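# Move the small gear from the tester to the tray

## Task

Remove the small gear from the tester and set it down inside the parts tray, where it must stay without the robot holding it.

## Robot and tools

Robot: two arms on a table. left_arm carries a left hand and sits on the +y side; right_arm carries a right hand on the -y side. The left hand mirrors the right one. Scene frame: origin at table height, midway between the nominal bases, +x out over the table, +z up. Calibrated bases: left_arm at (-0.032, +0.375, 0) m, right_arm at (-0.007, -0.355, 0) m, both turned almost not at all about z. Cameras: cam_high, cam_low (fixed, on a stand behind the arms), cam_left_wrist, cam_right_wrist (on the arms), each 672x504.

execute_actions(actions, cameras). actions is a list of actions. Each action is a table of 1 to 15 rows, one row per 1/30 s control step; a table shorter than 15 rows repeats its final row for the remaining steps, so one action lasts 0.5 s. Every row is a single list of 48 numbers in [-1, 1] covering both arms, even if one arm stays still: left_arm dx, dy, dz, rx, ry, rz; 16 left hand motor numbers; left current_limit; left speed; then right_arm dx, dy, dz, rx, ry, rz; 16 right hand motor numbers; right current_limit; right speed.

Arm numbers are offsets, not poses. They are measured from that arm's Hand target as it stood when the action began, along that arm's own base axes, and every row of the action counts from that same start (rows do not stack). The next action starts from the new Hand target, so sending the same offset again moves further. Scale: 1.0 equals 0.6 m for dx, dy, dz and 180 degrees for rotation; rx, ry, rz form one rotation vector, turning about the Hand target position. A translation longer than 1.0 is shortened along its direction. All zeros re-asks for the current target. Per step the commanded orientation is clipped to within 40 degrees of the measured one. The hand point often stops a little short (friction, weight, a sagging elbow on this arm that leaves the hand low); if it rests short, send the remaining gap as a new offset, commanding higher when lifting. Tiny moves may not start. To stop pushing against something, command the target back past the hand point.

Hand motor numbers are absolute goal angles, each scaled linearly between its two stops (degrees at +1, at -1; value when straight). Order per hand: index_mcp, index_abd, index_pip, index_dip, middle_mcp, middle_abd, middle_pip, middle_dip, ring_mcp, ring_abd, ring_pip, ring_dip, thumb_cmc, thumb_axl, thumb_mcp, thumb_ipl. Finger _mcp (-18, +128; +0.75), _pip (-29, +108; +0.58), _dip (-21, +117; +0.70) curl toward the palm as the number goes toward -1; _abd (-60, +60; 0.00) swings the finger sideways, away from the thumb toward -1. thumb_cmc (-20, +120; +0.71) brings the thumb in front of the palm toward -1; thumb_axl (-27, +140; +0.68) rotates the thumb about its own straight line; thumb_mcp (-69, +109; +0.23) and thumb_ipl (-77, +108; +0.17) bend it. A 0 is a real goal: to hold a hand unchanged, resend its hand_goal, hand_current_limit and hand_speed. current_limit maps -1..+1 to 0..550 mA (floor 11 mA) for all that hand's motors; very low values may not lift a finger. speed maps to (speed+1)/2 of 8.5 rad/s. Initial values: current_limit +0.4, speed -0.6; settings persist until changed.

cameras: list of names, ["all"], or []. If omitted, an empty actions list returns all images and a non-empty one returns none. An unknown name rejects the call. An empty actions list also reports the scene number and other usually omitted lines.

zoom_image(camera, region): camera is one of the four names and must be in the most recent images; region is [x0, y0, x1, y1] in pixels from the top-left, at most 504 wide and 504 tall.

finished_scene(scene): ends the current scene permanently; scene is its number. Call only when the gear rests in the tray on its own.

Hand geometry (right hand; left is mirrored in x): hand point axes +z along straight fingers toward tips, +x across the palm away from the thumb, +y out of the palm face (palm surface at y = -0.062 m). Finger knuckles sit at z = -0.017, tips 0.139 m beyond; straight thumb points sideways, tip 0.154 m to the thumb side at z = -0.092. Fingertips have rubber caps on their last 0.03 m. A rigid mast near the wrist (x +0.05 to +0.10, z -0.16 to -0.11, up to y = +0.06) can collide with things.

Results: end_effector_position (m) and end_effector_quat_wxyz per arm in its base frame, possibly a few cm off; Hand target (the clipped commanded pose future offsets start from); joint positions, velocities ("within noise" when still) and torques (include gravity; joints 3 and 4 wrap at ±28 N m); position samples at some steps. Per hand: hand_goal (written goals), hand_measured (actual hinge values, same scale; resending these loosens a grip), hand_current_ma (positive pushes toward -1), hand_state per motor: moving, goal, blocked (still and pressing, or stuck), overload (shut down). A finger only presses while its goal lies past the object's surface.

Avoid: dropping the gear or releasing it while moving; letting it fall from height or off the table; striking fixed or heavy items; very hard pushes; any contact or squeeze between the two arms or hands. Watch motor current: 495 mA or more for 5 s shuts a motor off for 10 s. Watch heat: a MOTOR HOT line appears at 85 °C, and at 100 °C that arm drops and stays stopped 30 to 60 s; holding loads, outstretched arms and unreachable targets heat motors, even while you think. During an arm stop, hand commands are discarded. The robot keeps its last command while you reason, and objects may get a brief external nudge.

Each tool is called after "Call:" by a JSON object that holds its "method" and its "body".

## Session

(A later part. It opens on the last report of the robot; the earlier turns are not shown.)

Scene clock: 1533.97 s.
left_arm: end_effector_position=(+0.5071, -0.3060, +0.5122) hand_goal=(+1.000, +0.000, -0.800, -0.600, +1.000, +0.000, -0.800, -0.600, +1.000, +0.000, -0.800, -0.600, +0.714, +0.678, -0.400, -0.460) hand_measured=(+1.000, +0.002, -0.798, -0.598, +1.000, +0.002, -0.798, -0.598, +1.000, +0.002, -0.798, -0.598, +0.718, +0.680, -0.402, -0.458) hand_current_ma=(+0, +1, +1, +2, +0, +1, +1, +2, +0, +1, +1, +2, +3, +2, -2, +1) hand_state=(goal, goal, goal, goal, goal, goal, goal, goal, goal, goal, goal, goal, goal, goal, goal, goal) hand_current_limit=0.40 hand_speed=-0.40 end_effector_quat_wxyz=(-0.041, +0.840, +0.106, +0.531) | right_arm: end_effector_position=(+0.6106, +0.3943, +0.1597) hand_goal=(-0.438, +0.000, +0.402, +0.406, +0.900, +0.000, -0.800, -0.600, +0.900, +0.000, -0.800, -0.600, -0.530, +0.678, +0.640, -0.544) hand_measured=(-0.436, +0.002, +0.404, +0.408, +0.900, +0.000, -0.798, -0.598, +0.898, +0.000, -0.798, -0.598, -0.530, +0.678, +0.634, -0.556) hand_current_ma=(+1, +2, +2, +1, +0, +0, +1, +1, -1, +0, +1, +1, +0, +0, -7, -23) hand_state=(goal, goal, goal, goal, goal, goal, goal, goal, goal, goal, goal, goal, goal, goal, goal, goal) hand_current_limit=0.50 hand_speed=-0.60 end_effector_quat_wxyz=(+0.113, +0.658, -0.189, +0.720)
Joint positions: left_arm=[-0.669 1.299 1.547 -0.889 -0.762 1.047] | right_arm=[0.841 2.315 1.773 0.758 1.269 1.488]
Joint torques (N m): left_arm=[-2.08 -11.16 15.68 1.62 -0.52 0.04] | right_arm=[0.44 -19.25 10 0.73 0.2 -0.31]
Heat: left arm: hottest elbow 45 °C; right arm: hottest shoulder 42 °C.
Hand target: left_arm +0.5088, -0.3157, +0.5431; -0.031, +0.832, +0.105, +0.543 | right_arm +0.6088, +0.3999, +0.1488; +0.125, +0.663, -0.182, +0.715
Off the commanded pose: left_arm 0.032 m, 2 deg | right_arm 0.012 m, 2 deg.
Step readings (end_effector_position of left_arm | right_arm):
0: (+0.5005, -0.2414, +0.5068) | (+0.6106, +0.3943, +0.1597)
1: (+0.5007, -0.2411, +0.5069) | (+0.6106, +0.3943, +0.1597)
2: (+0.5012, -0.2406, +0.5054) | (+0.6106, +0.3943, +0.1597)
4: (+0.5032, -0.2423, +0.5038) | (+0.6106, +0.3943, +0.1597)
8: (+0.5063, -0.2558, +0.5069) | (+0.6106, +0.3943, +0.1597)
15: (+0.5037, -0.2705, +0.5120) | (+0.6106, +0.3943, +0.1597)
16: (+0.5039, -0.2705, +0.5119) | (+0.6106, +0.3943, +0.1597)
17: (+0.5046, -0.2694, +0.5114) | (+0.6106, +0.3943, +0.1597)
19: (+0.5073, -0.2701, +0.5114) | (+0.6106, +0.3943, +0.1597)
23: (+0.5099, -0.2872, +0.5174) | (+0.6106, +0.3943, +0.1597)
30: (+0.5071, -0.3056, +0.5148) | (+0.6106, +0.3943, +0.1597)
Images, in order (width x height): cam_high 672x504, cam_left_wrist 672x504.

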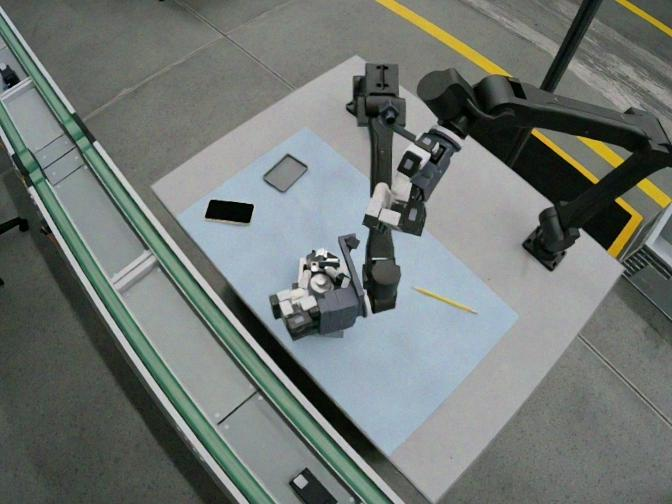

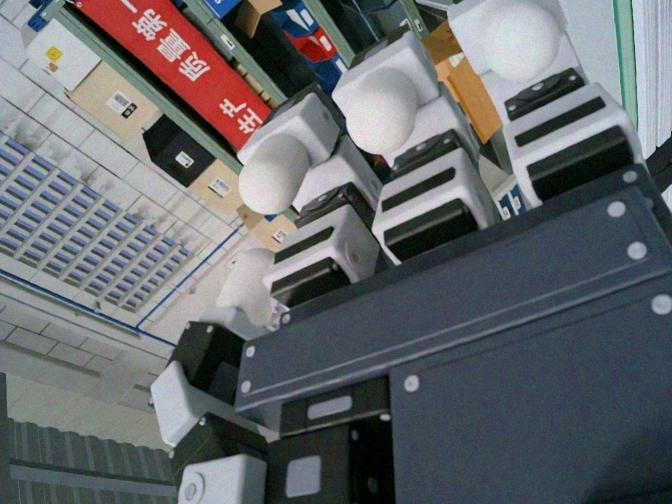

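Call:
{"method": "execute_actions", "body": {"actions": [[[0.025,-0.002,0.01,0.1666,0.0464,0.0099,1,0,-0.8,-0.6,1,0,-0.8,-0.6,1,0,-0.8,-0.6,0.714,0.678,-0.40,-0.46,0.4,-0.4,0,0,0,0,0,0,-0.438,0,0.401,0.406,0.9,0,-0.8,-0.6,0.9,0,-0.8,-0.6,-0.53,0.677,0.640,-0.544,0.5,-0.6]],[[0.02,-0.002,0,0.1666,0.0464,0.0099,1,0,-0.8,-0.6,1,0,-0.8,-0.6,1,0,-0.8,-0.6,0.714,0.678,-0.40,-0.46,0.4,-0.4,0,0,0,0,0,0,-0.438,0,0.401,0.406,0.9,0,-0.8,-0.6,0.9,0,-0.8,-0.6,-0.53,0.677,0.640,-0.544,0.5,-0.6]]], "cameras": ["cam_high","cam_left_wrist"]}}

Scene clock: 1539.77 s.
left_arm: end_effector_position=(+0.5381, -0.3120, +0.5296) hand_goal=(+1.000, +0.000, -0.800, -0.600, +1.000, +0.000, -0.800, -0.600, +1.000, +0.000, -0.800, -0.600, +0.714, +0.678, -0.400, -0.460) hand_measured=(+0.996, +0.002, -0.798, -0.598, +0.996, +0.002, -0.798, -0.598, +0.996, +0.002, -0.798, -0.598, +0.712, +0.676, -0.402, -0.458) hand_current_ma=(-5, +1, +1, +2, -4, +1, +1, +2, -4, +1, +1, +2, -2, -1, -3, +1) hand_state=(goal, goal, goal, goal, goal, goal, goal, goal, goal, goal, goal, goal, goal, goal, goal, goal) hand_current_limit=0.40 hand_speed=-0.40 end_effector_quat_wxyz=(-0.475, +0.764, -0.170, +0.403) | right_arm: end_effector_position=(+0.6106, +0.3943, +0.1597) hand_goal=(-0.438, +0.000, +0.402, +0.406, +0.900, +0.000, -0.800, -0.600, +0.900, +0.000, -0.800, -0.600, -0.530, +0.678, +0.640, -0.544) hand_measured=(-0.436, +0.002, +0.404, +0.408, +0.900, +0.000, -0.798, -0.598, +0.898, +0.000, -0.798, -0.598, -0.530, +0.678, +0.634, -0.556) hand_current_ma=(+1, +2, +2, +1, +0, +0, +1, +1, -1, +0, +1, +1, +0, +0, -7, -23) hand_state=(goal, goal, goal, goal, goal, goal, goal, goal, goal, goal, goal, goal, goal, goal, goal, goal) hand_current_limit=0.50 hand_speed=-0.60 end_effector_quat_wxyz=(+0.113, +0.658, -0.189, +0.720)
Joint positions: left_arm=[-0.756 1.739 2.287 -1.497 -1.291 1.727] | right_arm=[0.841 2.315 1.773 0.758 1.269 1.488]
Joint torques (N m): left_arm=[-1.79 -18.08 13.22 0.92 -0.95 0.03] | right_arm=[0.67 -19.49 10.09 0.77 0.19 -0.31]
Heat: left arm: hottest elbow 45 °C; right arm: hottest shoulder 42 °C.
Hand target: left_arm +0.5358, -0.3180, +0.5490; -0.472, +0.769, -0.161, +0.400 | right_arm +0.6088, +0.3999, +0.1488; +0.125, +0.663, -0.182, +0.715
Off the commanded pose: left_arm 0.020 m, 1 deg | right_arm 0.012 m, 2 deg.
Step readings (end_effector_position of left_arm | right_arm):
0: (+0.5071, -0.3060, +0.5122) | (+0.6106, +0.3943, +0.1597)
1: (+0.5073, -0.3053, +0.5122) | (+0.6106, +0.3943, +0.1597)
2: (+0.5083, -0.3017, +0.5112) | (+0.6106, +0.3943, +0.1597)
4: (+0.5137, -0.2963, +0.5148) | (+0.6106, +0.3943, +0.1597)
8: (+0.5254, -0.2960, +0.5317) | (+0.6106, +0.3943, +0.1597)
15: (+0.5239, -0.3049, +0.5312) | (+0.6106, +0.3943, +0.1597)
16: (+0.5241, -0.3047, +0.5304) | (+0.6106, +0.3943, +0.1597)
17: (+0.5253, -0.3009, +0.5306) | (+0.6106, +0.3943, +0.1597)
19: (+0.5298, -0.2965, +0.5371) | (+0.6106, +0.3943, +0.1597)
23: (+0.5380, -0.3007, +0.5456) | (+0.6106, +0.3943, +0.1597)
30: (+0.5392, -0.3132, +0.5299) | (+0.6106, +0.3943, +0.1597)
Images, in order (width x height): cam_high 672x504, cam_left_wrist 672x504.

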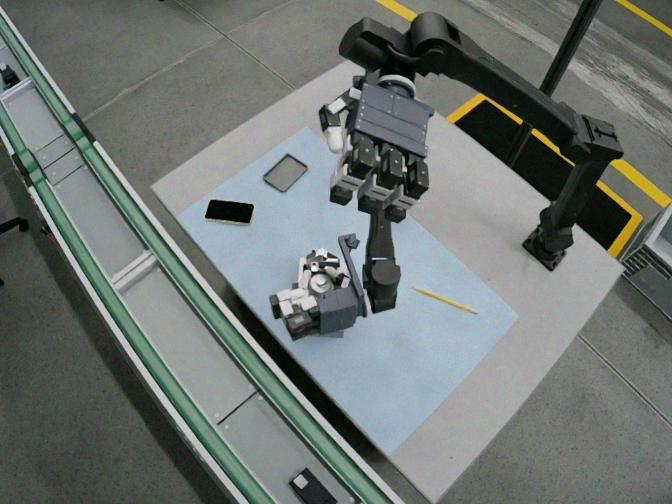

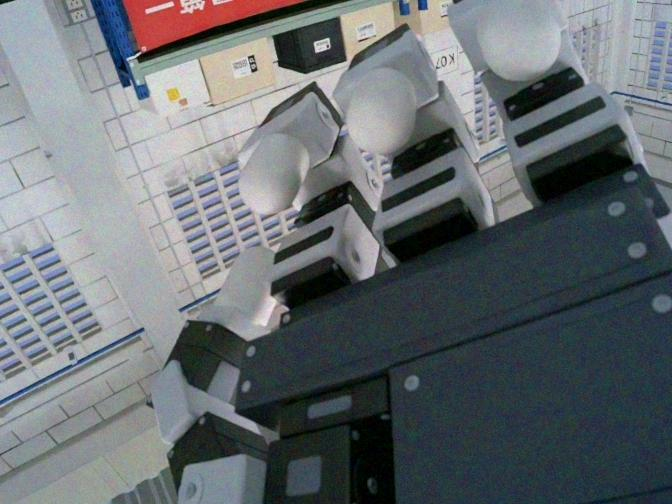

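Call:
{"method": "execute_actions", "body": {"actions": [[[0.046,0,-0.02,0.1666,0.0464,0.0099,1,0,-0.8,-0.6,1,0,-0.8,-0.6,1,0,-0.8,-0.6,0.714,0.678,-0.40,-0.46,0.4,-0.4,0,0,0,0,0,0,-0.438,0,0.401,0.406,0.9,0,-0.8,-0.6,0.9,0,-0.8,-0.6,-0.53,0.677,0.640,-0.544,0.5,-0.6]],[[0,0,0,0,0,0,0.5,-0.167,0.139,-0.029,1,0,-0.8,-0.6,1,0,-0.8,-0.6,-0.571,0.677,0.449,-0.597,0.4,-0.4,0,0,0,0,0,0,-0.438,0,0.401,0.406,0.9,0,-0.8,-0.6,0.9,0,-0.8,-0.6,-0.53,0.677,0.640,-0.544,0.5,-0.6]]], "cameras": ["cam_high","cam_left_wrist","cam_low"]}}

Scene clock: 1546.23 s.
left_arm: end_effector_position=(+0.5726, -0.3164, +0.5130) hand_goal=(+0.500, -0.166, +0.140, -0.028, +1.000, +0.000, -0.800, -0.600, +1.000, +0.000, -0.800, -0.600, -0.570, +0.678, +0.450, -0.596) hand_measured=(+0.494, -0.162, +0.136, -0.030, +0.994, +0.002, -0.798, -0.598, +0.992, +0.002, -0.798, -0.598, -0.568, +0.676, +0.448, -0.594) hand_current_ma=(-8, +2, -5, -2, -9, +1, +1, +2, -9, +1, +1, +2, +1, -2, -3, +4) hand_state=(goal, goal, goal, goal, goal, goal, goal, goal, goal, goal, goal, goal, goal, goal, goal, goal) hand_current_limit=0.40 hand_speed=-0.40 end_effector_quat_wxyz=(+0.652, -0.658, +0.255, -0.277) | right_arm: end_effector_position=(+0.6106, +0.3943, +0.1597) hand_goal=(-0.438, +0.000, +0.402, +0.406, +0.900, +0.000, -0.800, -0.600, +0.900, +0.000, -0.800, -0.600, -0.530, +0.678, +0.640, -0.544) hand_measured=(-0.436, +0.002, +0.404, +0.408, +0.900, +0.000, -0.798, -0.598, +0.898, +0.000, -0.798, -0.598, -0.530, +0.678, +0.634, -0.556) hand_current_ma=(+1, +2, +2, +1, +0, +0, +1, +1, -1, +0, +1, +1, +0, +0, -7, -23) hand_state=(goal, goal, goal, goal, goal, goal, goal, goal, goal, goal, goal, goal, goal, goal, goal, goal) hand_current_limit=0.50 hand_speed=-0.60 end_effector_quat_wxyz=(+0.113, +0.658, -0.189, +0.720)
Joint positions: left_arm=[-0.773 2.073 2.721 -1.685 -1.575 2.072] | right_arm=[0.841 2.315 1.773 0.758 1.269 1.488]
Joint torques (N m): left_arm=[-2.32 -24.06 12.23 0.58 -1.03 0.08] | right_arm=[0.5 -19.43 10.17 0.77 0.19 -0.32]
Heat: left arm: hottest elbow 45 °C; right arm: hottest shoulder 42 °C.
Hand target: left_arm +0.5634, -0.3181, +0.5371; +0.648, -0.650, +0.281, -0.282 | right_arm +0.6088, +0.3999, +0.1488; +0.125, +0.663, -0.182, +0.715
Off the commanded pose: left_arm 0.026 m, 3 deg | right_arm 0.012 m, 2 deg.
joint sent to its limit (left arm) — joint 4 (wrist pitch), lower limit; joint 5 (wrist yaw), lower limit; joint 6 (wrist roll), upper limit. The joint targets are off in orientation, not in position.
Step readings (end_effector_position of left_arm | right_arm):
0: (+0.5381, -0.3120, +0.5296) | (+0.6106, +0.3943, +0.1597)
1: (+0.5381, -0.3108, +0.5305) | (+0.6106, +0.3943, +0.1597)
2: (+0.5396, -0.3054, +0.5348) | (+0.6106, +0.3943, +0.1597)
4: (+0.5455, -0.2981, +0.5492) | (+0.6106, +0.3943, +0.1597)
8: (+0.5560, -0.2969, +0.5558) | (+0.6106, +0.3943, +0.1597)
15: (+0.5703, -0.3141, +0.5194) | (+0.6106, +0.3943, +0.1597)
16: (+0.5721, -0.3157, +0.5147) | (+0.6106, +0.3943, +0.1597)
17: (+0.5737, -0.3173, +0.5103) | (+0.6106, +0.3943, +0.1597)
19: (+0.5749, -0.3191, +0.5051) | (+0.6106, +0.3943, +0.1597)
23: (+0.5741, -0.3182, +0.5064) | (+0.6106, +0.3943, +0.1597)
30: (+0.5728, -0.3166, +0.5131) | (+0.6106, +0.3943, +0.1597)
Images, in order (width x height): cam_high 672x504, cam_low 672x504, cam_left_wrist 672x504.

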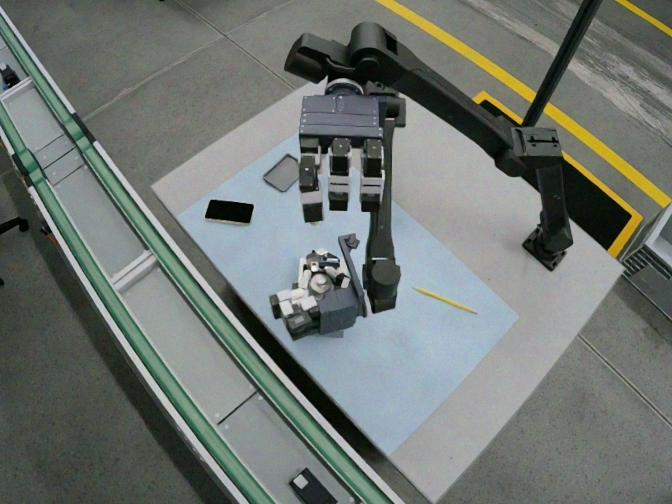

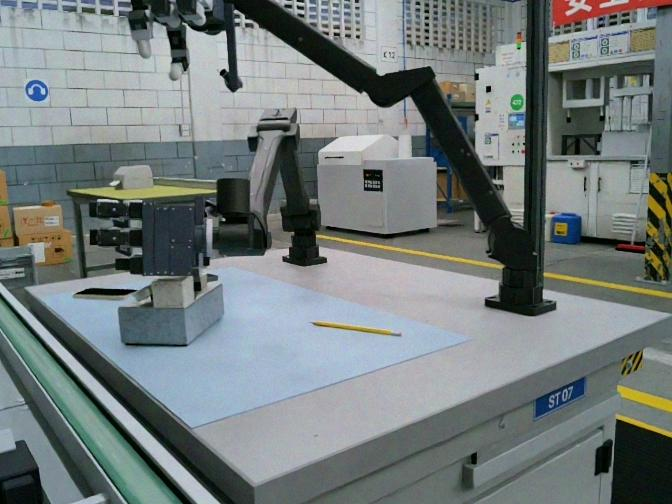

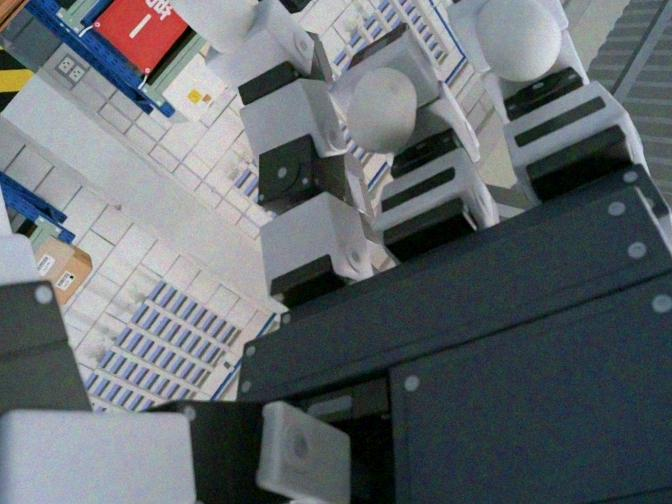

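Call:
{"method": "execute_actions", "body": {"actions": [[[0,0,0,0,0,0,0.5,-0.167,0.139,-0.029,1,0,-0.8,-0.6,1,0,-0.8,-0.6,-0.571,0.677,0.449,-0.597,0.4,-0.4,0,0,0,0,0,0,-0.52,0,0.401,0.406,0.9,0,-0.8,-0.6,0.9,0,-0.8,-0.6,-0.53,0.677,0.640,-0.544,0.2,-0.7]],[[0,0,0,0,0,0,0.5,-0.167,0.139,-0.029,1,0,-0.8,-0.6,1,0,-0.8,-0.6,-0.571,0.677,0.449,-0.597,0.4,-0.4,0,0,0,0,0,0,-0.58,0,0.401,0.406,0.9,0,-0.8,-0.6,0.9,0,-0.8,-0.6,-0.53,0.677,0.640,-0.544,0.2,-0.7]]], "cameras": ["cam_high"]}}

Call:
{"method": "zoom_image", "body": {"camera": "cam_high", "region": [280, 240, 350, 300]}}

Scene clock: 1714.80 s.
left_arm: end_effector_position=(+0.5726, -0.3164, +0.5130) hand_goal=(+0.500, -0.166, +0.140, -0.028, +1.000, +0.000, -0.800, -0.600, +1.000, +0.000, -0.800, -0.600, -0.570, +0.678, +0.450, -0.596) hand_measured=(+0.494, -0.162, +0.136, -0.030, +0.994, +0.002, -0.798, -0.598, +0.992, +0.002, -0.798, -0.598, -0.568, +0.676, +0.448, -0.594) hand_current_ma=(-8, +2, -5, -2, -9, +1, +1, +2, -9, +1, +1, +2, +1, -2, -3, +4) hand_state=(goal, goal, goal, goal, goal, goal, goal, goal, goal, goal, goal, goal, goal, goal, goal, goal) hand_current_limit=0.40 hand_speed=-0.40 end_effector_quat_wxyz=(+0.652, -0.658, +0.255, -0.277) | right_arm: end_effector_position=(+0.6106, +0.3943, +0.1597) hand_goal=(-0.580, +0.000, +0.402, +0.406, +0.900, +0.000, -0.800, -0.600, +0.900, +0.000, -0.800, -0.600, -0.530, +0.678, +0.640, -0.544) hand_measured=(-0.482, -0.002, +0.424, +0.412, +0.900, +0.000, -0.798, -0.598, +0.898, +0.000, -0.798, -0.598, -0.528, +0.678, +0.642, -0.558) hand_current_ma=(+317, +0, +36, +6, +0, +0, +1, +1, -1, +0, +1, +1, +1, +0, +1, -28) hand_state=(blocked, goal, blocked, goal, goal, goal, goal, goal, goal, goal, goal, goal, goal, goal, goal, goal) hand_current_limit=0.20 hand_speed=-0.70 end_effector_quat_wxyz=(+0.113, +0.658, -0.189, +0.720)
Joint positions: left_arm=[-0.773 2.073 2.721 -1.685 -1.575 2.072] | right_arm=[0.841 2.315 1.773 0.758 1.269 1.488]
Joint torques (N m): left_arm=[-2.2 -24.06 12.29 0.65 -1.03 0.09] | right_arm=[0.85 -19.25 10.13 0.8 0.21 -0.29]
Heat: left arm: hottest elbow 44 °C; right arm: hottest shoulder 42 °C.
Hand target: left_arm +0.5634, -0.3181, +0.5371; +0.648, -0.650, +0.281, -0.282 | right_arm +0.6087, +0.3999, +0.1488; +0.125, +0.663, -0.182, +0.715
Off the commanded pose: left_arm 0.026 m, 3 deg | right_arm 0.012 m, 2 deg.
joint sent to its limit (left arm) — joint 4 (wrist pitch), lower limit; joint 5 (wrist yaw), lower limit; joint 6 (wrist roll), upper limit. The joint targets are off in orientation, not in position.
Step readings (end_effector_position of left_arm | right_arm):
0: (+0.5726, -0.3164, +0.5130) | (+0.6106, +0.3943, +0.1597)
1: (+0.5726, -0.3164, +0.5130) | (+0.6106, +0.3943, +0.1597)
2: (+0.5726, -0.3164, +0.5130) | (+0.6106, +0.3943, +0.1597)
4: (+0.5726, -0.3164, +0.5130) | (+0.6106, +0.3943, +0.1597)
8: (+0.5726, -0.3164, +0.5130) | (+0.6106, +0.3943, +0.1597)
15: (+0.5726, -0.3164, +0.5130) | (+0.6106, +0.3943, +0.1597)
16: (+0.5726, -0.3164, +0.5130) | (+0.6106, +0.3943, +0.1597)
17: (+0.5726, -0.3164, +0.5130) | (+0.6106, +0.3943, +0.1597)
19: (+0.5726, -0.3164, +0.5130) | (+0.6106, +0.3943, +0.1597)
23: (+0.5726, -0.3164, +0.5130) | (+0.6106, +0.3943, +0.1597)
30: (+0.5726, -0.3164, +0.5130) | (+0.6106, +0.3943, +0.1597)
Images, in order (width x height): cam_high 672x504.

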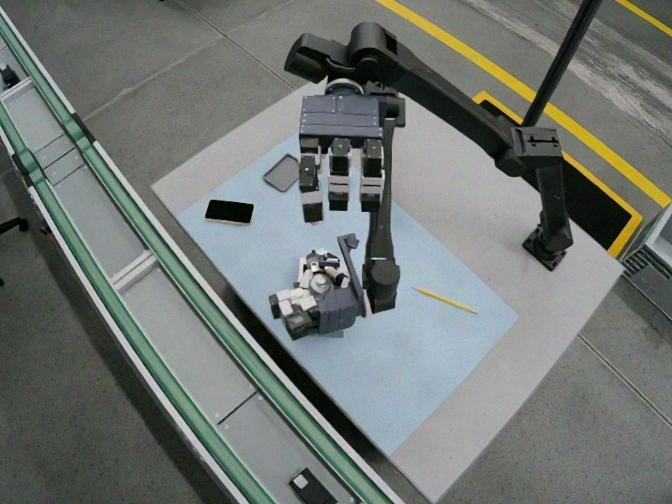

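Scaled by 7.200 from the camera's 672x504 image, which has a finer 960x720 frame.

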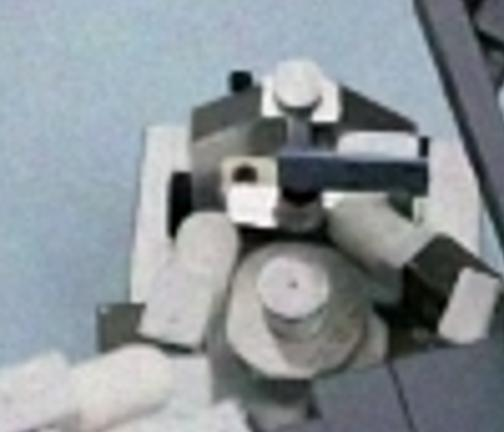

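Call:
{"method": "execute_actions", "body": {"actions": [[[0,0,0,0,0,0,0.5,-0.167,0.139,-0.029,1,0,-0.8,-0.6,1,0,-0.8,-0.6,-0.571,0.677,0.449,-0.597,0.4,-0.4,0,0,0,0,0,0,-0.40,0,0.401,0.406,0.9,0,-0.8,-0.6,0.9,0,-0.8,-0.6,-0.53,0.677,0.640,-0.544,0.4,-0.5]],[[0,0,0,0,0,0,0.5,-0.167,0.139,-0.029,1,0,-0.8,-0.6,1,0,-0.8,-0.6,-0.571,0.677,0.449,-0.597,0.4,-0.4,0.048,0.051,0.02,0,0,0,-0.40,0,0.401,0.406,0.9,0,-0.8,-0.6,0.9,0,-0.8,-0.6,-0.53,0.677,0.640,-0.544,0.4,-0.5]]], "cameras": ["cam_high","cam_low"]}}

Call:
{"method": "zoom_image", "body": {"camera": "cam_high", "region": [290, 240, 350, 290]}}

Call:
{"method": "zoom_image", "body": {"camera": "cam_low", "region": [60, 190, 240, 350]}}

Scene clock: 1725.47 s.
left_arm: end_effector_position=(+0.5726, -0.3164, +0.5130) hand_goal=(+0.500, -0.166, +0.140, -0.028, +1.000, +0.000, -0.800, -0.600, +1.000, +0.000, -0.800, -0.600, -0.570, +0.678, +0.450, -0.596) hand_measured=(+0.494, -0.162, +0.136, -0.030, +0.994, +0.002, -0.798, -0.598, +0.992, +0.002, -0.798, -0.598, -0.568, +0.676, +0.448, -0.594) hand_current_ma=(-8, +2, -5, -2, -9, +1, +1, +2, -9, +1, +1, +2, +1, -2, -3, +4) hand_state=(goal, goal, goal, goal, goal, goal, goal, goal, goal, goal, goal, goal, goal, goal, goal, goal) hand_current_limit=0.40 hand_speed=-0.40 end_effector_quat_wxyz=(+0.652, -0.658, +0.255, -0.277) | right_arm: end_effector_position=(+0.6330, +0.4200, +0.1668) hand_goal=(-0.400, +0.000, +0.402, +0.406, +0.900, +0.000, -0.800, -0.600, +0.900, +0.000, -0.800, -0.600, -0.530, +0.678, +0.640, -0.544) hand_measured=(-0.402, +0.002, +0.404, +0.408, +0.900, +0.000, -0.798, -0.598, +0.898, +0.000, -0.798, -0.598, -0.524, +0.678, +0.640, -0.544) hand_current_ma=(-2, +1, +2, +2, +0, +0, +1, +1, -1, +0, +1, +1, +5, +0, +0, -1) hand_state=(goal, goal, goal, goal, goal, goal, goal, goal, goal, goal, goal, goal, goal, goal, goal, goal) hand_current_limit=0.40 hand_speed=-0.50 end_effector_quat_wxyz=(+0.126, +0.663, -0.180, +0.715)
Joint positions: left_arm=[-0.773 2.073 2.721 -1.685 -1.575 2.072] | right_arm=[0.841 2.397 1.954 0.635 1.276 1.477]
Joint torques (N m): left_arm=[-2.26 -23.88 12.27 0.66 -1.01 0.07] | right_arm=[0.56 -19.9 13.35 0.79 -0.13 -0.2]
Heat: left arm: hottest elbow 44 °C; right arm: hottest shoulder 42 °C.
Hand target: left_arm +0.5634, -0.3181, +0.5371; +0.648, -0.650, +0.281, -0.282 | right_arm +0.6376, +0.4305, +0.1612; +0.125, +0.663, -0.182, +0.715
Off the commanded pose: left_arm 0.026 m, 3 deg | right_arm 0.013 m, 0 deg.
joint sent to its limit (left arm) — joint 4 (wrist pitch), lower limit; joint 5 (wrist yaw), lower limit; joint 6 (wrist roll), upper limit. The joint targets are off in orientation, not in position.
Step readings (end_effector_position of left_arm | right_arm):
0: (+0.5726, -0.3164, +0.5130) | (+0.6106, +0.3943, +0.1597)
1: (+0.5726, -0.3164, +0.5130) | (+0.6106, +0.3943, +0.1597)
2: (+0.5726, -0.3164, +0.5130) | (+0.6106, +0.3943, +0.1597)
4: (+0.5726, -0.3164, +0.5130) | (+0.6106, +0.3943, +0.1597)
8: (+0.5726, -0.3164, +0.5130) | (+0.6103, +0.3944, +0.1597)
15: (+0.5726, -0.3164, +0.5130) | (+0.6103, +0.3944, +0.1597)
16: (+0.5726, -0.3164, +0.5130) | (+0.6104, +0.3945, +0.1599)
17: (+0.5726, -0.3164, +0.5130) | (+0.6112, +0.3955, +0.1606)
19: (+0.5726, -0.3164, +0.5130) | (+0.6158, +0.4007, +0.1628)
23: (+0.5726, -0.3164, +0.5130) | (+0.6267, +0.4128, +0.1673)
30: (+0.5726, -0.3164, +0.5130) | (+0.6323, +0.4191, +0.1668)
Images, in order (width x height): cam_high 672x504, cam_low 672x504.

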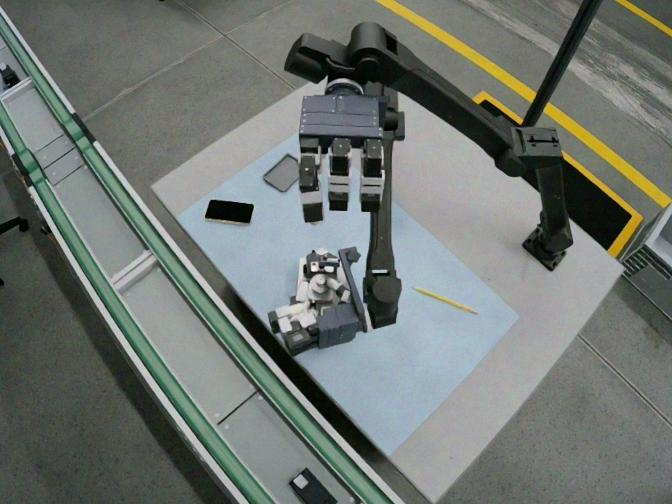

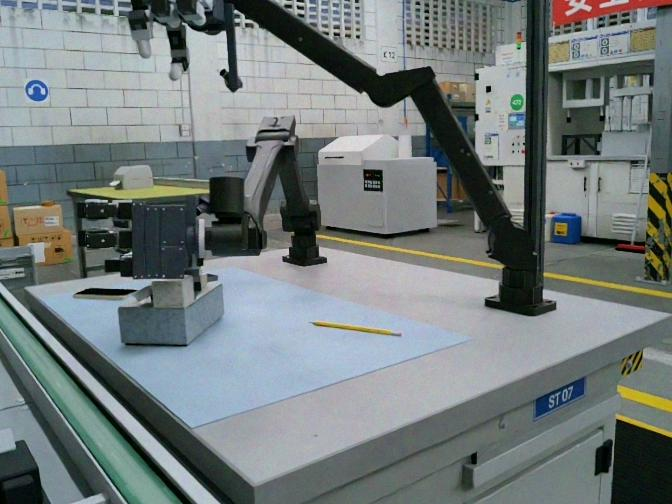

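Scaled by 8.400 from the camera's 672x504 image, which has a finer 960x720 frame.

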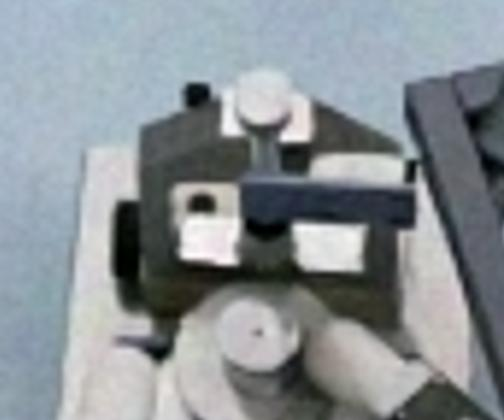

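Scaled by 2.800 from the camera's 672x504 image, which has a finer 960x720 frame.

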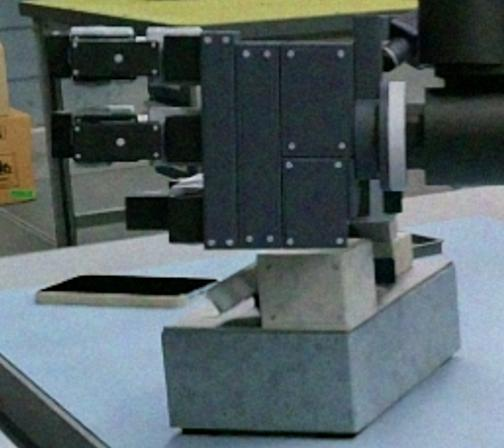

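Call:
{"method": "execute_actions", "body": {"actions": [[[0,0,0,0,0,0,0.5,-0.167,0.139,-0.029,1,0,-0.8,-0.6,1,0,-0.8,-0.6,-0.571,0.677,0.449,-0.597,0.4,-0.4,-0.0450,-0.0465,-0.015,0,0,0,-0.43,0,0.401,0.406,0.9,0,-0.8,-0.6,0.9,0,-0.8,-0.6,-0.485,0.677,0.690,-0.524,0.4,-0.5]]], "cameras": ["cam_high"]}}

Call:
{"method": "zoom_image", "body": {"camera": "cam_high", "region": [290, 240, 350, 290]}}

Scene clock: 1759.53 s.
left_arm: end_effector_position=(+0.5726, -0.3164, +0.5130) hand_goal=(+0.500, -0.166, +0.140, -0.028, +1.000, +0.000, -0.800, -0.600, +1.000, +0.000, -0.800, -0.600, -0.570, +0.678, +0.450, -0.596) hand_measured=(+0.494, -0.162, +0.136, -0.030, +0.994, +0.002, -0.798, -0.598, +0.992, +0.002, -0.798, -0.598, -0.568, +0.676, +0.448, -0.594) hand_current_ma=(-8, +2, -5, -2, -9, +1, +1, +2, -9, +1, +1, +2, +1, -2, -3, +4) hand_state=(goal, goal, goal, goal, goal, goal, goal, goal, goal, goal, goal, goal, goal, goal, goal, goal) hand_current_limit=0.40 hand_speed=-0.40 end_effector_quat_wxyz=(+0.652, -0.658, +0.255, -0.277) | right_arm: end_effector_position=(+0.6149, +0.4007, +0.1570) hand_goal=(-0.430, +0.000, +0.402, +0.406, +0.900, +0.000, -0.800, -0.600, +0.900, +0.000, -0.800, -0.600, -0.484, +0.678, +0.690, -0.524) hand_measured=(-0.428, +0.002, +0.404, +0.408, +0.900, +0.000, -0.798, -0.598, +0.898, +0.000, -0.798, -0.598, -0.478, +0.678, +0.692, -0.524) hand_current_ma=(+1, +1, +1, +2, +0, +0, +1, +1, -1, +0, +1, +1, +5, +0, +1, +0) hand_state=(goal, goal, goal, goal, goal, goal, goal, goal, goal, goal, goal, goal, goal, goal, goal, goal) hand_current_limit=0.40 hand_speed=-0.50 end_effector_quat_wxyz=(+0.129, +0.663, -0.183, +0.714)
Joint positions: left_arm=[-0.773 2.073 2.721 -1.685 -1.575 2.072] | right_arm=[0.841 2.345 1.825 0.711 1.285 1.477]
Joint torques (N m): left_arm=[-2.14 -24.18 12.34 0.65 -1.02 0.09] | right_arm=[0.67 -21.66 7.34 1.87 -0.33 -0.16]
Heat: left arm: hottest elbow 45 °C; right arm: hottest shoulder 39 °C.
Hand target: left_arm +0.5634, -0.3181, +0.5371; +0.648, -0.650, +0.281, -0.282 | right_arm +0.6106, +0.4026, +0.1519; +0.125, +0.663, -0.182, +0.715
Off the commanded pose: left_arm 0.026 m, 3 deg | right_arm 0.007 m, 1 deg.
joint sent to its limit (left arm) — joint 4 (wrist pitch), lower limit; joint 5 (wrist yaw), lower limit; joint 6 (wrist roll), upper limit. The joint targets are off in orientation, not in position.
Step readings (end_effector_position of left_arm | right_arm):
0: (+0.5726, -0.3164, +0.5130) | (+0.6330, +0.4200, +0.1668)
1: (+0.5726, -0.3164, +0.5130) | (+0.6330, +0.4200, +0.1668)
2: (+0.5726, -0.3164, +0.5130) | (+0.6327, +0.4197, +0.1664)
4: (+0.5726, -0.3164, +0.5130) | (+0.6289, +0.4156, +0.1652)
8: (+0.5726, -0.3164, +0.5130) | (+0.6188, +0.4051, +0.1602)
15: (+0.5726, -0.3164, +0.5130) | (+0.6153, +0.4011, +0.1577)
Images, in order (width x height): cam_high 672x504.

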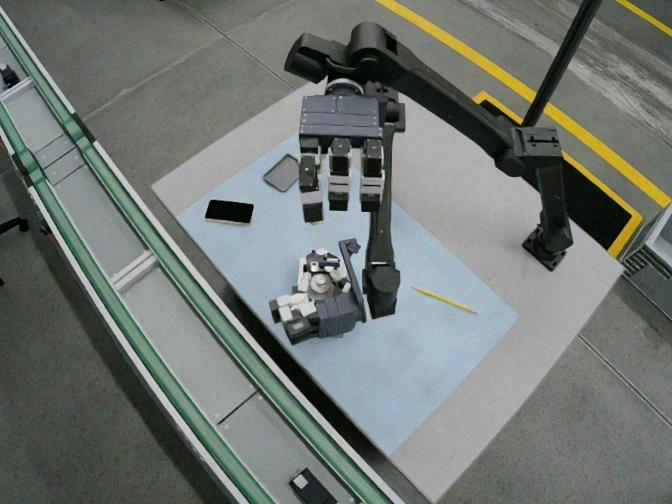

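Scaled by 8.400 from the camera's 672x504 image, which has a finer 960x720 frame.

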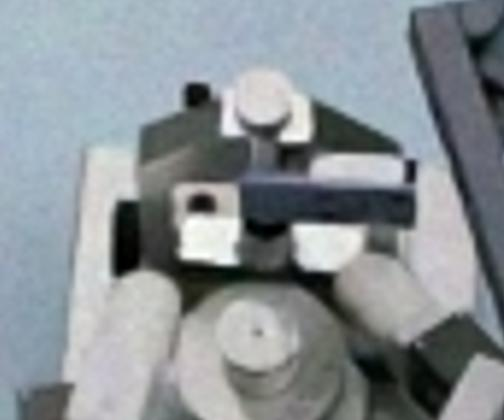

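Call:
{"method": "execute_actions", "body": {"actions": [[[0,0,0,0,0,0,0.5,-0.167,0.139,-0.029,1,0,-0.8,-0.6,1,0,-0.8,-0.6,-0.571,0.677,0.449,-0.597,0.4,-0.4,0,0,0.03,0,0,0,-0.43,-0.03,0.401,0.406,0.9,0,-0.8,-0.6,0.9,0,-0.8,-0.6,-0.52,0.677,0.690,-0.524,0.4,-0.5]]]}}

Scene clock: 1763.03 s.
left_arm: end_effector_position=(+0.5726, -0.3164, +0.5130) hand_goal=(+0.500, -0.166, +0.140, -0.028, +1.000, +0.000, -0.800, -0.600, +1.000, +0.000, -0.800, -0.600, -0.570, +0.678, +0.450, -0.596) hand_measured=(+0.494, -0.162, +0.136, -0.030, +0.994, +0.002, -0.798, -0.598, +0.992, +0.002, -0.798, -0.598, -0.568, +0.676, +0.448, -0.594) hand_current_ma=(-8, +2, -5, -2, -9, +1, +1, +2, -9, +1, +1, +2, +1, -2, -3, +4) hand_state=(goal, goal, goal, goal, goal, goal, goal, goal, goal, goal, goal, goal, goal, goal, goal, goal) hand_current_limit=0.40 hand_speed=-0.40 end_effector_quat_wxyz=(+0.652, -0.658, +0.255, -0.277) | right_arm: end_effector_position=(+0.6144, +0.4001, +0.1737) hand_goal=(-0.430, -0.030, +0.402, +0.406, +0.900, +0.000, -0.800, -0.600, +0.900, +0.000, -0.800, -0.600, -0.520, +0.678, +0.690, -0.524) hand_measured=(-0.428, -0.020, +0.404, +0.408, +0.900, +0.000, -0.798, -0.598, +0.898, +0.000, -0.798, -0.598, -0.488, +0.678, +0.690, -0.524) hand_current_ma=(+1, +10, +1, +2, +0, +0, +1, +1, -1, +0, +1, +1, +62, +0, +1, +0) hand_state=(goal, goal, goal, goal, goal, goal, goal, goal, goal, goal, goal, goal, blocked, goal, goal, goal) hand_current_limit=0.40 hand_speed=-0.50 end_effector_quat_wxyz=(+0.121, +0.658, -0.191, +0.718)
Joint positions: left_arm=[-0.773 2.073 2.721 -1.685 -1.575 2.072] | right_arm=[0.841 2.32 1.825 0.711 1.285 1.478]
Joint torques (N m): left_arm=[-2.08 -24.18 12.34 0.7 -1.04 0.07] | right_arm=[0.56 -21.77 7.91 0.92 -0.32 -0.21]
Heat: left arm: hottest elbow 45 °C; right arm: hottest shoulder 39 °C.
Hand target: left_arm +0.5634, -0.3181, +0.5371; +0.648, -0.650, +0.281, -0.282 | right_arm +0.6105, +0.4026, +0.1699; +0.125, +0.663, -0.182, +0.715
Off the commanded pose: left_arm 0.026 m, 3 deg | right_arm 0.006 m, 1 deg.
joint sent to its limit (left arm) — joint 4 (wrist pitch), lower limit; joint 5 (wrist yaw), lower limit; joint 6 (wrist roll), upper limit. The joint targets are off in orientation, not in position.
Step readings (end_effector_position of left_arm | right_arm):
0: (+0.5726, -0.3164, +0.5130) | (+0.6149, +0.4007, +0.1570)
1: (+0.5726, -0.3164, +0.5130) | (+0.6149, +0.4007, +0.1570)
2: (+0.5726, -0.3164, +0.5130) | (+0.6149, +0.4007, +0.1573)
4: (+0.5726, -0.3164, +0.5130) | (+0.6149, +0.4007, +0.1577)
8: (+0.5726, -0.3164, +0.5130) | (+0.6148, +0.4005, +0.1625)
15: (+0.5726, -0.3164, +0.5130) | (+0.6144, +0.4001, +0.1729)

Call:
{"method": "execute_actions", "body": {"actions": [[[0,0,0,0,0,0,0.5,-0.167,0.139,-0.029,1,0,-0.8,-0.6,1,0,-0.8,-0.6,-0.571,0.677,0.449,-0.597,0.4,-0.4,0,0,-0.025,0,0,0,-0.43,-0.03,0.401,0.406,0.9,0,-0.8,-0.6,0.9,0,-0.8,-0.6,-0.49,0.677,0.690,-0.524,0.4,-0.5]]]}}

Scene clock: 1768.10 s.
left_arm: end_effector_position=(+0.5726, -0.3164, +0.5130) hand_goal=(+0.500, -0.166, +0.140, -0.028, +1.000, +0.000, -0.800, -0.600, +1.000, +0.000, -0.800, -0.600, -0.570, +0.678, +0.450, -0.596) hand_measured=(+0.494, -0.162, +0.136, -0.030, +0.994, +0.002, -0.798, -0.598, +0.992, +0.002, -0.798, -0.598, -0.568, +0.676, +0.448, -0.594) hand_current_ma=(-8, +2, -5, -2, -9, +1, +1, +2, -9, +1, +1, +2, +1, -2, -3, +4) hand_state=(goal, goal, goal, goal, goal, goal, goal, goal, goal, goal, goal, goal, goal, goal, goal, goal) hand_current_limit=0.40 hand_speed=-0.40 end_effector_quat_wxyz=(+0.652, -0.658, +0.255, -0.277) | right_arm: end_effector_position=(+0.6144, +0.4001, +0.1737) hand_goal=(-0.430, -0.030, +0.402, +0.406, +0.900, +0.000, -0.800, -0.600, +0.900, +0.000, -0.800, -0.600, -0.490, +0.678, +0.690, -0.524) hand_measured=(-0.428, -0.020, +0.404, +0.408, +0.900, +0.000, -0.798, -0.598, +0.898, +0.000, -0.798, -0.598, -0.482, +0.678, +0.690, -0.524) hand_current_ma=(+1, +10, +1, +2, +0, +0, +1, +1, -1, +0, +1, +1, +8, +0, +1, +0) hand_state=(goal, goal, goal, goal, goal, goal, goal, goal, goal, goal, goal, goal, goal, goal, goal, goal) hand_current_limit=0.40 hand_speed=-0.50 end_effector_quat_wxyz=(+0.121, +0.658, -0.191, +0.718)
Joint positions: left_arm=[-0.773 2.073 2.721 -1.685 -1.575 2.072] | right_arm=[0.841 2.32 1.825 0.711 1.285 1.478]
Joint torques (N m): left_arm=[-2.2 -24.06 12.33 0.64 -1.01 0.08] | right_arm=[0.56 -20.01 7.41 1.76 -0.34 -0.2]
Heat: left arm: hottest elbow 45 °C; right arm: hottest shoulder 40 °C.
Hand target: left_arm +0.5634, -0.3181, +0.5371; +0.648, -0.650, +0.281, -0.282 | right_arm +0.6105, +0.4026, +0.1549; +0.125, +0.663, -0.182, +0.715
Off the commanded pose: left_arm 0.026 m, 3 deg | right_arm 0.019 m, 1 deg.
joint sent to its limit (left arm) — joint 4 (wrist pitch), lower limit; joint 5 (wrist yaw), lower limit; joint 6 (wrist roll), upper limit. The joint targets are off in orientation, not in position.
Step readings (end_effector_position of left_arm | right_arm):
0: (+0.5726, -0.3164, +0.5130) | (+0.6144, +0.4001, +0.1737)
1: (+0.5726, -0.3164, +0.5130) | (+0.6144, +0.4001, +0.1737)
2: (+0.5726, -0.3164, +0.5130) | (+0.6144, +0.4001, +0.1737)
4: (+0.5726, -0.3164, +0.5130) | (+0.6144, +0.4001, +0.1737)
8: (+0.5726, -0.3164, +0.5130) | (+0.6144, +0.4001, +0.1737)
15: (+0.5726, -0.3164, +0.5130) | (+0.6144, +0.4001, +0.1737)

Call:
{"method": "execute_actions", "body": {"actions": [[[0,0,0,0,0,0,0.5,-0.167,0.139,-0.029,1,0,-0.8,-0.6,1,0,-0.8,-0.6,-0.571,0.677,0.449,-0.597,0.4,-0.4,-0.02,-0.017,0,0,0,0,-0.43,-0.03,0.401,0.406,0.9,0,-0.8,-0.6,0.9,0,-0.8,-0.6,-0.49,0.677,0.690,-0.524,0.4,-0.5]]], "cameras": ["cam_high"]}}

Call:
{"method": "zoom_image", "body": {"camera": "cam_high", "region": [290, 240, 350, 290]}}

Scene clock: 1775.23 s.
left_arm: end_effector_position=(+0.5726, -0.3164, +0.5130) hand_goal=(+0.500, -0.166, +0.140, -0.028, +1.000, +0.000, -0.800, -0.600, +1.000, +0.000, -0.800, -0.600, -0.570, +0.678, +0.450, -0.596) hand_measured=(+0.494, -0.162, +0.136, -0.030, +0.994, +0.002, -0.798, -0.598, +0.992, +0.002, -0.798, -0.598, -0.568, +0.676, +0.448, -0.594) hand_current_ma=(-8, +2, -5, -2, -9, +1, +1, +2, -9, +1, +1, +2, +1, -2, -3, +4) hand_state=(goal, goal, goal, goal, goal, goal, goal, goal, goal, goal, goal, goal, goal, goal, goal, goal) hand_current_limit=0.40 hand_speed=-0.40 end_effector_quat_wxyz=(+0.652, -0.658, +0.255, -0.277) | right_arm: end_effector_position=(+0.6062, +0.4031, +0.1762) hand_goal=(-0.430, -0.030, +0.402, +0.406, +0.900, +0.000, -0.800, -0.600, +0.900, +0.000, -0.800, -0.600, -0.490, +0.678, +0.690, -0.524) hand_measured=(-0.428, -0.020, +0.404, +0.408, +0.900, +0.000, -0.798, -0.598, +0.898, +0.000, -0.798, -0.598, -0.474, +0.678, +0.670, -0.560) hand_current_ma=(+1, +10, +1, +2, +0, +0, +1, +1, -1, +0, +1, +1, +21, +0, -47, -110) hand_state=(goal, goal, goal, goal, goal, goal, goal, goal, goal, goal, goal, goal, goal, goal, blocked, blocked) hand_current_limit=0.40 hand_speed=-0.50 end_effector_quat_wxyz=(+0.095, +0.653, -0.194, +0.726)
Joint positions: left_arm=[-0.773 2.073 2.721 -1.685 -1.575 2.072] | right_arm=[0.854 2.291 1.778 0.751 1.265 1.503]
Joint torques (N m): left_arm=[-2.02 -24.06 12.26 0.64 -1.03 0.09] | right_arm=[-0.26 -20.13 5.55 1.42 0.5 -0.45]
Heat: left arm: hottest elbow 45 °C; right arm: hottest shoulder 40 °C.
Hand target: left_arm +0.5634, -0.3181, +0.5371; +0.648, -0.650, +0.281, -0.282 | right_arm +0.5985, +0.3925, +0.1549; +0.125, +0.663, -0.182, +0.715
Off the commanded pose: left_arm 0.026 m, 3 deg | right_arm 0.025 m, 4 deg.
joint sent to its limit (left arm) — joint 4 (wrist pitch), lower limit; joint 5 (wrist yaw), lower limit; joint 6 (wrist roll), upper limit. The joint targets are off in orientation, not in position.
Step readings (end_effector_position of left_arm | right_arm):
0: (+0.5726, -0.3164, +0.5130) | (+0.6144, +0.4001, +0.1737)
1: (+0.5726, -0.3164, +0.5130) | (+0.6143, +0.3999, +0.1733)
2: (+0.5726, -0.3164, +0.5130) | (+0.6139, +0.3994, +0.1725)
4: (+0.5726, -0.3164, +0.5130) | (+0.6127, +0.4004, +0.1714)
8: (+0.5726, -0.3164, +0.5130) | (+0.6074, +0.4036, +0.1738)
15: (+0.5726, -0.3164, +0.5130) | (+0.6062, +0.4031, +0.1762)
Images, in order (width x height): cam_high 672x504.

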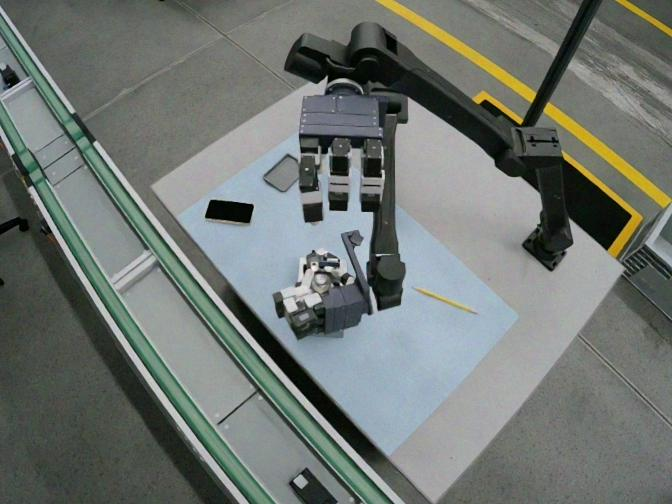

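Scaled by 8.400 from the camera's 672x504 image, which has a finer 960x720 frame.

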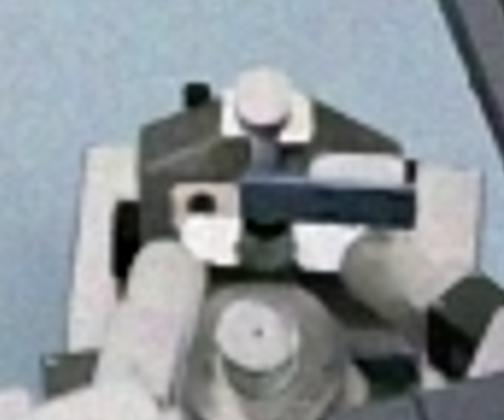

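Call:
{"method": "execute_actions", "body": {"actions": [[[0,0,0,0,0,0,0.5,-0.167,0.139,-0.029,1,0,-0.8,-0.6,1,0,-0.8,-0.6,-0.571,0.677,0.449,-0.597,0.4,-0.4,0.025,0.025,-0.022,0,0,0,-0.43,-0.03,0.401,0.406,0.9,0,-0.8,-0.6,0.9,0,-0.8,-0.6,-0.49,0.677,0.690,-0.524,0.4,-0.5]]]}}

Scene clock: 1779.20 s.
left_arm: end_effector_position=(+0.5726, -0.3164, +0.5130) hand_goal=(+0.500, -0.166, +0.140, -0.028, +1.000, +0.000, -0.800, -0.600, +1.000, +0.000, -0.800, -0.600, -0.570, +0.678, +0.450, -0.596) hand_measured=(+0.494, -0.162, +0.136, -0.030, +0.994, +0.002, -0.798, -0.598, +0.992, +0.002, -0.798, -0.598, -0.568, +0.676, +0.448, -0.594) hand_current_ma=(-8, +2, -5, -2, -9, +1, +1, +2, -9, +1, +1, +2, +1, -2, -3, +4) hand_state=(goal, goal, goal, goal, goal, goal, goal, goal, goal, goal, goal, goal, goal, goal, goal, goal) hand_current_limit=0.40 hand_speed=-0.40 end_effector_quat_wxyz=(+0.652, -0.658, +0.255, -0.277) | right_arm: end_effector_position=(+0.6082, +0.4053, +0.1665) hand_goal=(-0.430, -0.030, +0.402, +0.406, +0.900, +0.000, -0.800, -0.600, +0.900, +0.000, -0.800, -0.600, -0.490, +0.678, +0.690, -0.524) hand_measured=(-0.428, -0.034, +0.404, +0.408, +0.900, +0.000, -0.798, -0.598, +0.898, +0.000, -0.798, -0.598, -0.514, +0.678, +0.670, -0.558) hand_current_ma=(+1, -3, +1, +1, +0, +0, +1, +1, -1, +0, +1, +1, -40, +0, -47, -101) hand_state=(goal, goal, goal, goal, goal, goal, goal, goal, goal, goal, goal, goal, blocked, goal, blocked, blocked) hand_current_limit=0.40 hand_speed=-0.50 end_effector_quat_wxyz=(+0.110, +0.658, -0.183, +0.722)
Joint positions: left_arm=[-0.773 2.073 2.721 -1.685 -1.575 2.072] | right_arm=[0.854 2.319 1.797 0.749 1.27 1.474]
Joint torques (N m): left_arm=[-2.08 -23.88 12.33 0.65 -1.04 0.07] | right_arm=[0.03 -18.14 11.32 0.9 0.24 -0.17]
Heat: left arm: hottest elbow 45 °C; right arm: hottest shoulder 40 °C.
Hand target: left_arm +0.5634, -0.3181, +0.5371; +0.648, -0.650, +0.281, -0.282 | right_arm +0.6135, +0.4074, +0.1417; +0.125, +0.663, -0.182, +0.715
Off the commanded pose: left_arm 0.026 m, 3 deg | right_arm 0.025 m, 2 deg.
joint sent to its limit (left arm) — joint 4 (wrist pitch), lower limit; joint 5 (wrist yaw), lower limit; joint 6 (wrist roll), upper limit. The joint targets are off in orientation, not in position.
Step readings (end_effector_position of left_arm | right_arm):
0: (+0.5726, -0.3164, +0.5130) | (+0.6062, +0.4031, +0.1762)
1: (+0.5726, -0.3164, +0.5130) | (+0.6062, +0.4031, +0.1762)
2: (+0.5726, -0.3164, +0.5130) | (+0.6063, +0.4031, +0.1762)
4: (+0.5726, -0.3164, +0.5130) | (+0.6066, +0.4034, +0.1763)
8: (+0.5726, -0.3164, +0.5130) | (+0.6073, +0.4043, +0.1720)
15: (+0.5726, -0.3164, +0.5130) | (+0.6082, +0.4053, +0.1667)

Call:
{"method": "execute_actions", "body": {"actions": [[[0,0,0,0,0,0,0.5,-0.167,0.139,-0.029,1,0,-0.8,-0.6,1,0,-0.8,-0.6,-0.571,0.677,0.449,-0.597,0.4,-0.4,0.03,0.01,0.008,0,0,0,-0.43,-0.03,0.401,0.406,0.9,0,-0.8,-0.6,0.9,0,-0.8,-0.6,-0.50,0.677,0.690,-0.524,0.4,-0.5]]], "cameras": ["cam_high"]}}

Call:
{"method": "zoom_image", "body": {"camera": "cam_high", "region": [290, 240, 350, 290]}}

Scene clock: 1788.77 s.
left_arm: end_effector_position=(+0.5726, -0.3164, +0.5130) hand_goal=(+0.500, -0.166, +0.140, -0.028, +1.000, +0.000, -0.800, -0.600, +1.000, +0.000, -0.800, -0.600, -0.570, +0.678, +0.450, -0.596) hand_measured=(+0.494, -0.162, +0.136, -0.030, +0.994, +0.002, -0.798, -0.598, +0.992, +0.002, -0.798, -0.598, -0.568, +0.676, +0.448, -0.594) hand_current_ma=(-8, +2, -5, -2, -9, +1, +1, +2, -9, +1, +1, +2, +1, -2, -3, +4) hand_state=(goal, goal, goal, goal, goal, goal, goal, goal, goal, goal, goal, goal, goal, goal, goal, goal) hand_current_limit=0.40 hand_speed=-0.40 end_effector_quat_wxyz=(+0.652, -0.658, +0.255, -0.277) | right_arm: end_effector_position=(+0.6192, +0.4121, +0.1576) hand_goal=(-0.430, -0.030, +0.402, +0.406, +0.900, +0.000, -0.800, -0.600, +0.900, +0.000, -0.800, -0.600, -0.500, +0.678, +0.690, -0.524) hand_measured=(-0.426, -0.038, +0.404, +0.408, +0.900, +0.000, -0.798, -0.598, +0.898, +0.000, -0.798, -0.598, -0.494, +0.678, +0.690, -0.524) hand_current_ma=(+3, -5, +1, +1, +0, +0, +1, +1, -1, +0, +1, +1, +5, +0, +0, +0) hand_state=(goal, goal, goal, goal, goal, goal, goal, goal, goal, goal, goal, goal, goal, goal, goal, goal) hand_current_limit=0.40 hand_speed=-0.50 end_effector_quat_wxyz=(+0.126, +0.664, -0.173, +0.716)
Joint positions: left_arm=[-0.773 2.073 2.721 -1.685 -1.575 2.072] | right_arm=[0.848 2.366 1.863 0.698 1.272 1.465]
Joint torques (N m): left_arm=[-2.2 -24.23 12.27 0.59 -1.03 0.08] | right_arm=[-0.5 -19.02 12.6 0.87 -0.33 -0.02]
Heat: left arm: hottest elbow 45 °C; right arm: hottest shoulder 41 °C.
Hand target: left_arm +0.5634, -0.3181, +0.5371; +0.648, -0.650, +0.281, -0.282 | right_arm +0.6316, +0.4135, +0.1466; +0.125, +0.663, -0.182, +0.715
Off the commanded pose: left_arm 0.026 m, 3 deg | right_arm 0.017 m, 1 deg.
joint sent to its limit (left arm) — joint 4 (wrist pitch), lower limit; joint 5 (wrist yaw), lower limit; joint 6 (wrist roll), upper limit. The joint targets are off in orientation, not in position.
Step readings (end_effector_position of left_arm | right_arm):
0: (+0.5726, -0.3164, +0.5130) | (+0.6082, +0.4053, +0.1667)
1: (+0.5726, -0.3164, +0.5130) | (+0.6083, +0.4055, +0.1667)
2: (+0.5726, -0.3164, +0.5130) | (+0.6089, +0.4061, +0.1668)
4: (+0.5726, -0.3164, +0.5130) | (+0.6112, +0.4084, +0.1663)
8: (+0.5726, -0.3164, +0.5130) | (+0.6154, +0.4120, +0.1605)
15: (+0.5726, -0.3164, +0.5130) | (+0.6185, +0.4122, +0.1598)
Images, in order (width x height): cam_high 672x504.

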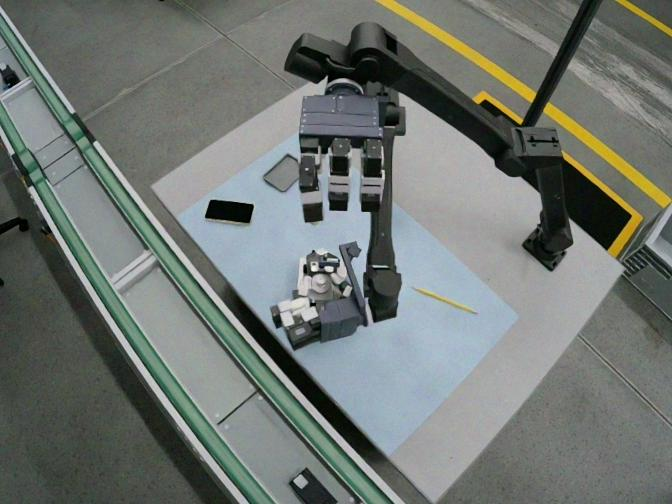

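Scaled by 8.400 from the camera's 672x504 image, which has a finer 960x720 frame.

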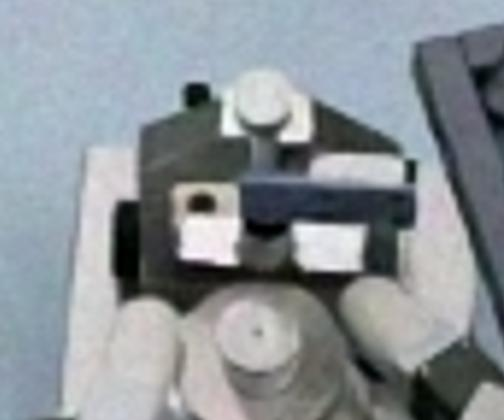

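Call:
{"method": "execute_actions", "body": {"actions": [[[0,0,0,0,0,0,0.5,-0.167,0.139,-0.029,1,0,-0.8,-0.6,1,0,-0.8,-0.6,-0.571,0.677,0.449,-0.597,0.4,-0.4,-0.0435,-0.02,0.0207,0,0,0,-0.43,-0.03,0.401,0.406,0.9,0,-0.8,-0.6,0.9,0,-0.8,-0.6,-0.50,0.677,0.690,-0.524,0.4,-0.5]]]}}

Scene clock: 1793.33 s.
left_arm: end_effector_position=(+0.5726, -0.3164, +0.5130) hand_goal=(+0.500, -0.166, +0.140, -0.028, +1.000, +0.000, -0.800, -0.600, +1.000, +0.000, -0.800, -0.600, -0.570, +0.678, +0.450, -0.596) hand_measured=(+0.494, -0.162, +0.136, -0.030, +0.994, +0.002, -0.798, -0.598, +0.992, +0.002, -0.798, -0.598, -0.568, +0.676, +0.448, -0.594) hand_current_ma=(-8, +2, -5, -2, -9, +1, +1, +2, -9, +1, +1, +2, +1, -2, -3, +4) hand_state=(goal, goal, goal, goal, goal, goal, goal, goal, goal, goal, goal, goal, goal, goal, goal, goal) hand_current_limit=0.40 hand_speed=-0.40 end_effector_quat_wxyz=(+0.652, -0.658, +0.255, -0.277) | right_arm: end_effector_position=(+0.6106, +0.4030, +0.1631) hand_goal=(-0.430, -0.030, +0.402, +0.406, +0.900, +0.000, -0.800, -0.600, +0.900, +0.000, -0.800, -0.600, -0.500, +0.678, +0.690, -0.524) hand_measured=(-0.428, -0.028, +0.404, +0.408, +0.900, +0.000, -0.798, -0.598, +0.898, +0.000, -0.798, -0.598, -0.474, +0.678, +0.682, -0.534) hand_current_ma=(+1, +0, +1, +1, +0, +0, +1, +1, -1, +0, +1, +1, +45, -1, -10, -17) hand_state=(goal, goal, goal, goal, goal, goal, goal, goal, goal, goal, goal, goal, blocked, goal, goal, goal) hand_current_limit=0.40 hand_speed=-0.50 end_effector_quat_wxyz=(+0.121, +0.661, -0.185, +0.717)
Joint positions: left_arm=[-0.773 2.073 2.721 -1.685 -1.575 2.072] | right_arm=[0.848 2.328 1.811 0.717 1.283 1.484]
Joint torques (N m): left_arm=[-2.2 -24.06 12.31 0.61 -1.03 0.09] | right_arm=[0.38 -21.66 6.94 1.65 -0.1 -0.29]
Heat: left arm: hottest elbow 45 °C; right arm: hottest shoulder 41 °C.
Hand target: left_arm +0.5634, -0.3181, +0.5371; +0.648, -0.650, +0.281, -0.282 | right_arm +0.6054, +0.4014, +0.1590; +0.125, +0.663, -0.182, +0.715
Off the commanded pose: left_arm 0.026 m, 3 deg | right_arm 0.007 m, 1 deg.
joint sent to its limit (left arm) — joint 4 (wrist pitch), lower limit; joint 5 (wrist yaw), lower limit; joint 6 (wrist roll), upper limit. The joint targets are off in orientation, not in position.
Step readings (end_effector_position of left_arm | right_arm):
0: (+0.5726, -0.3164, +0.5130) | (+0.6192, +0.4121, +0.1576)
1: (+0.5726, -0.3164, +0.5130) | (+0.6192, +0.4121, +0.1576)
2: (+0.5726, -0.3164, +0.5130) | (+0.6191, +0.4120, +0.1576)
4: (+0.5726, -0.3164, +0.5130) | (+0.6177, +0.4107, +0.1577)
8: (+0.5726, -0.3164, +0.5130) | (+0.6120, +0.4046, +0.1591)
15: (+0.5726, -0.3164, +0.5130) | (+0.6106, +0.4031, +0.1632)


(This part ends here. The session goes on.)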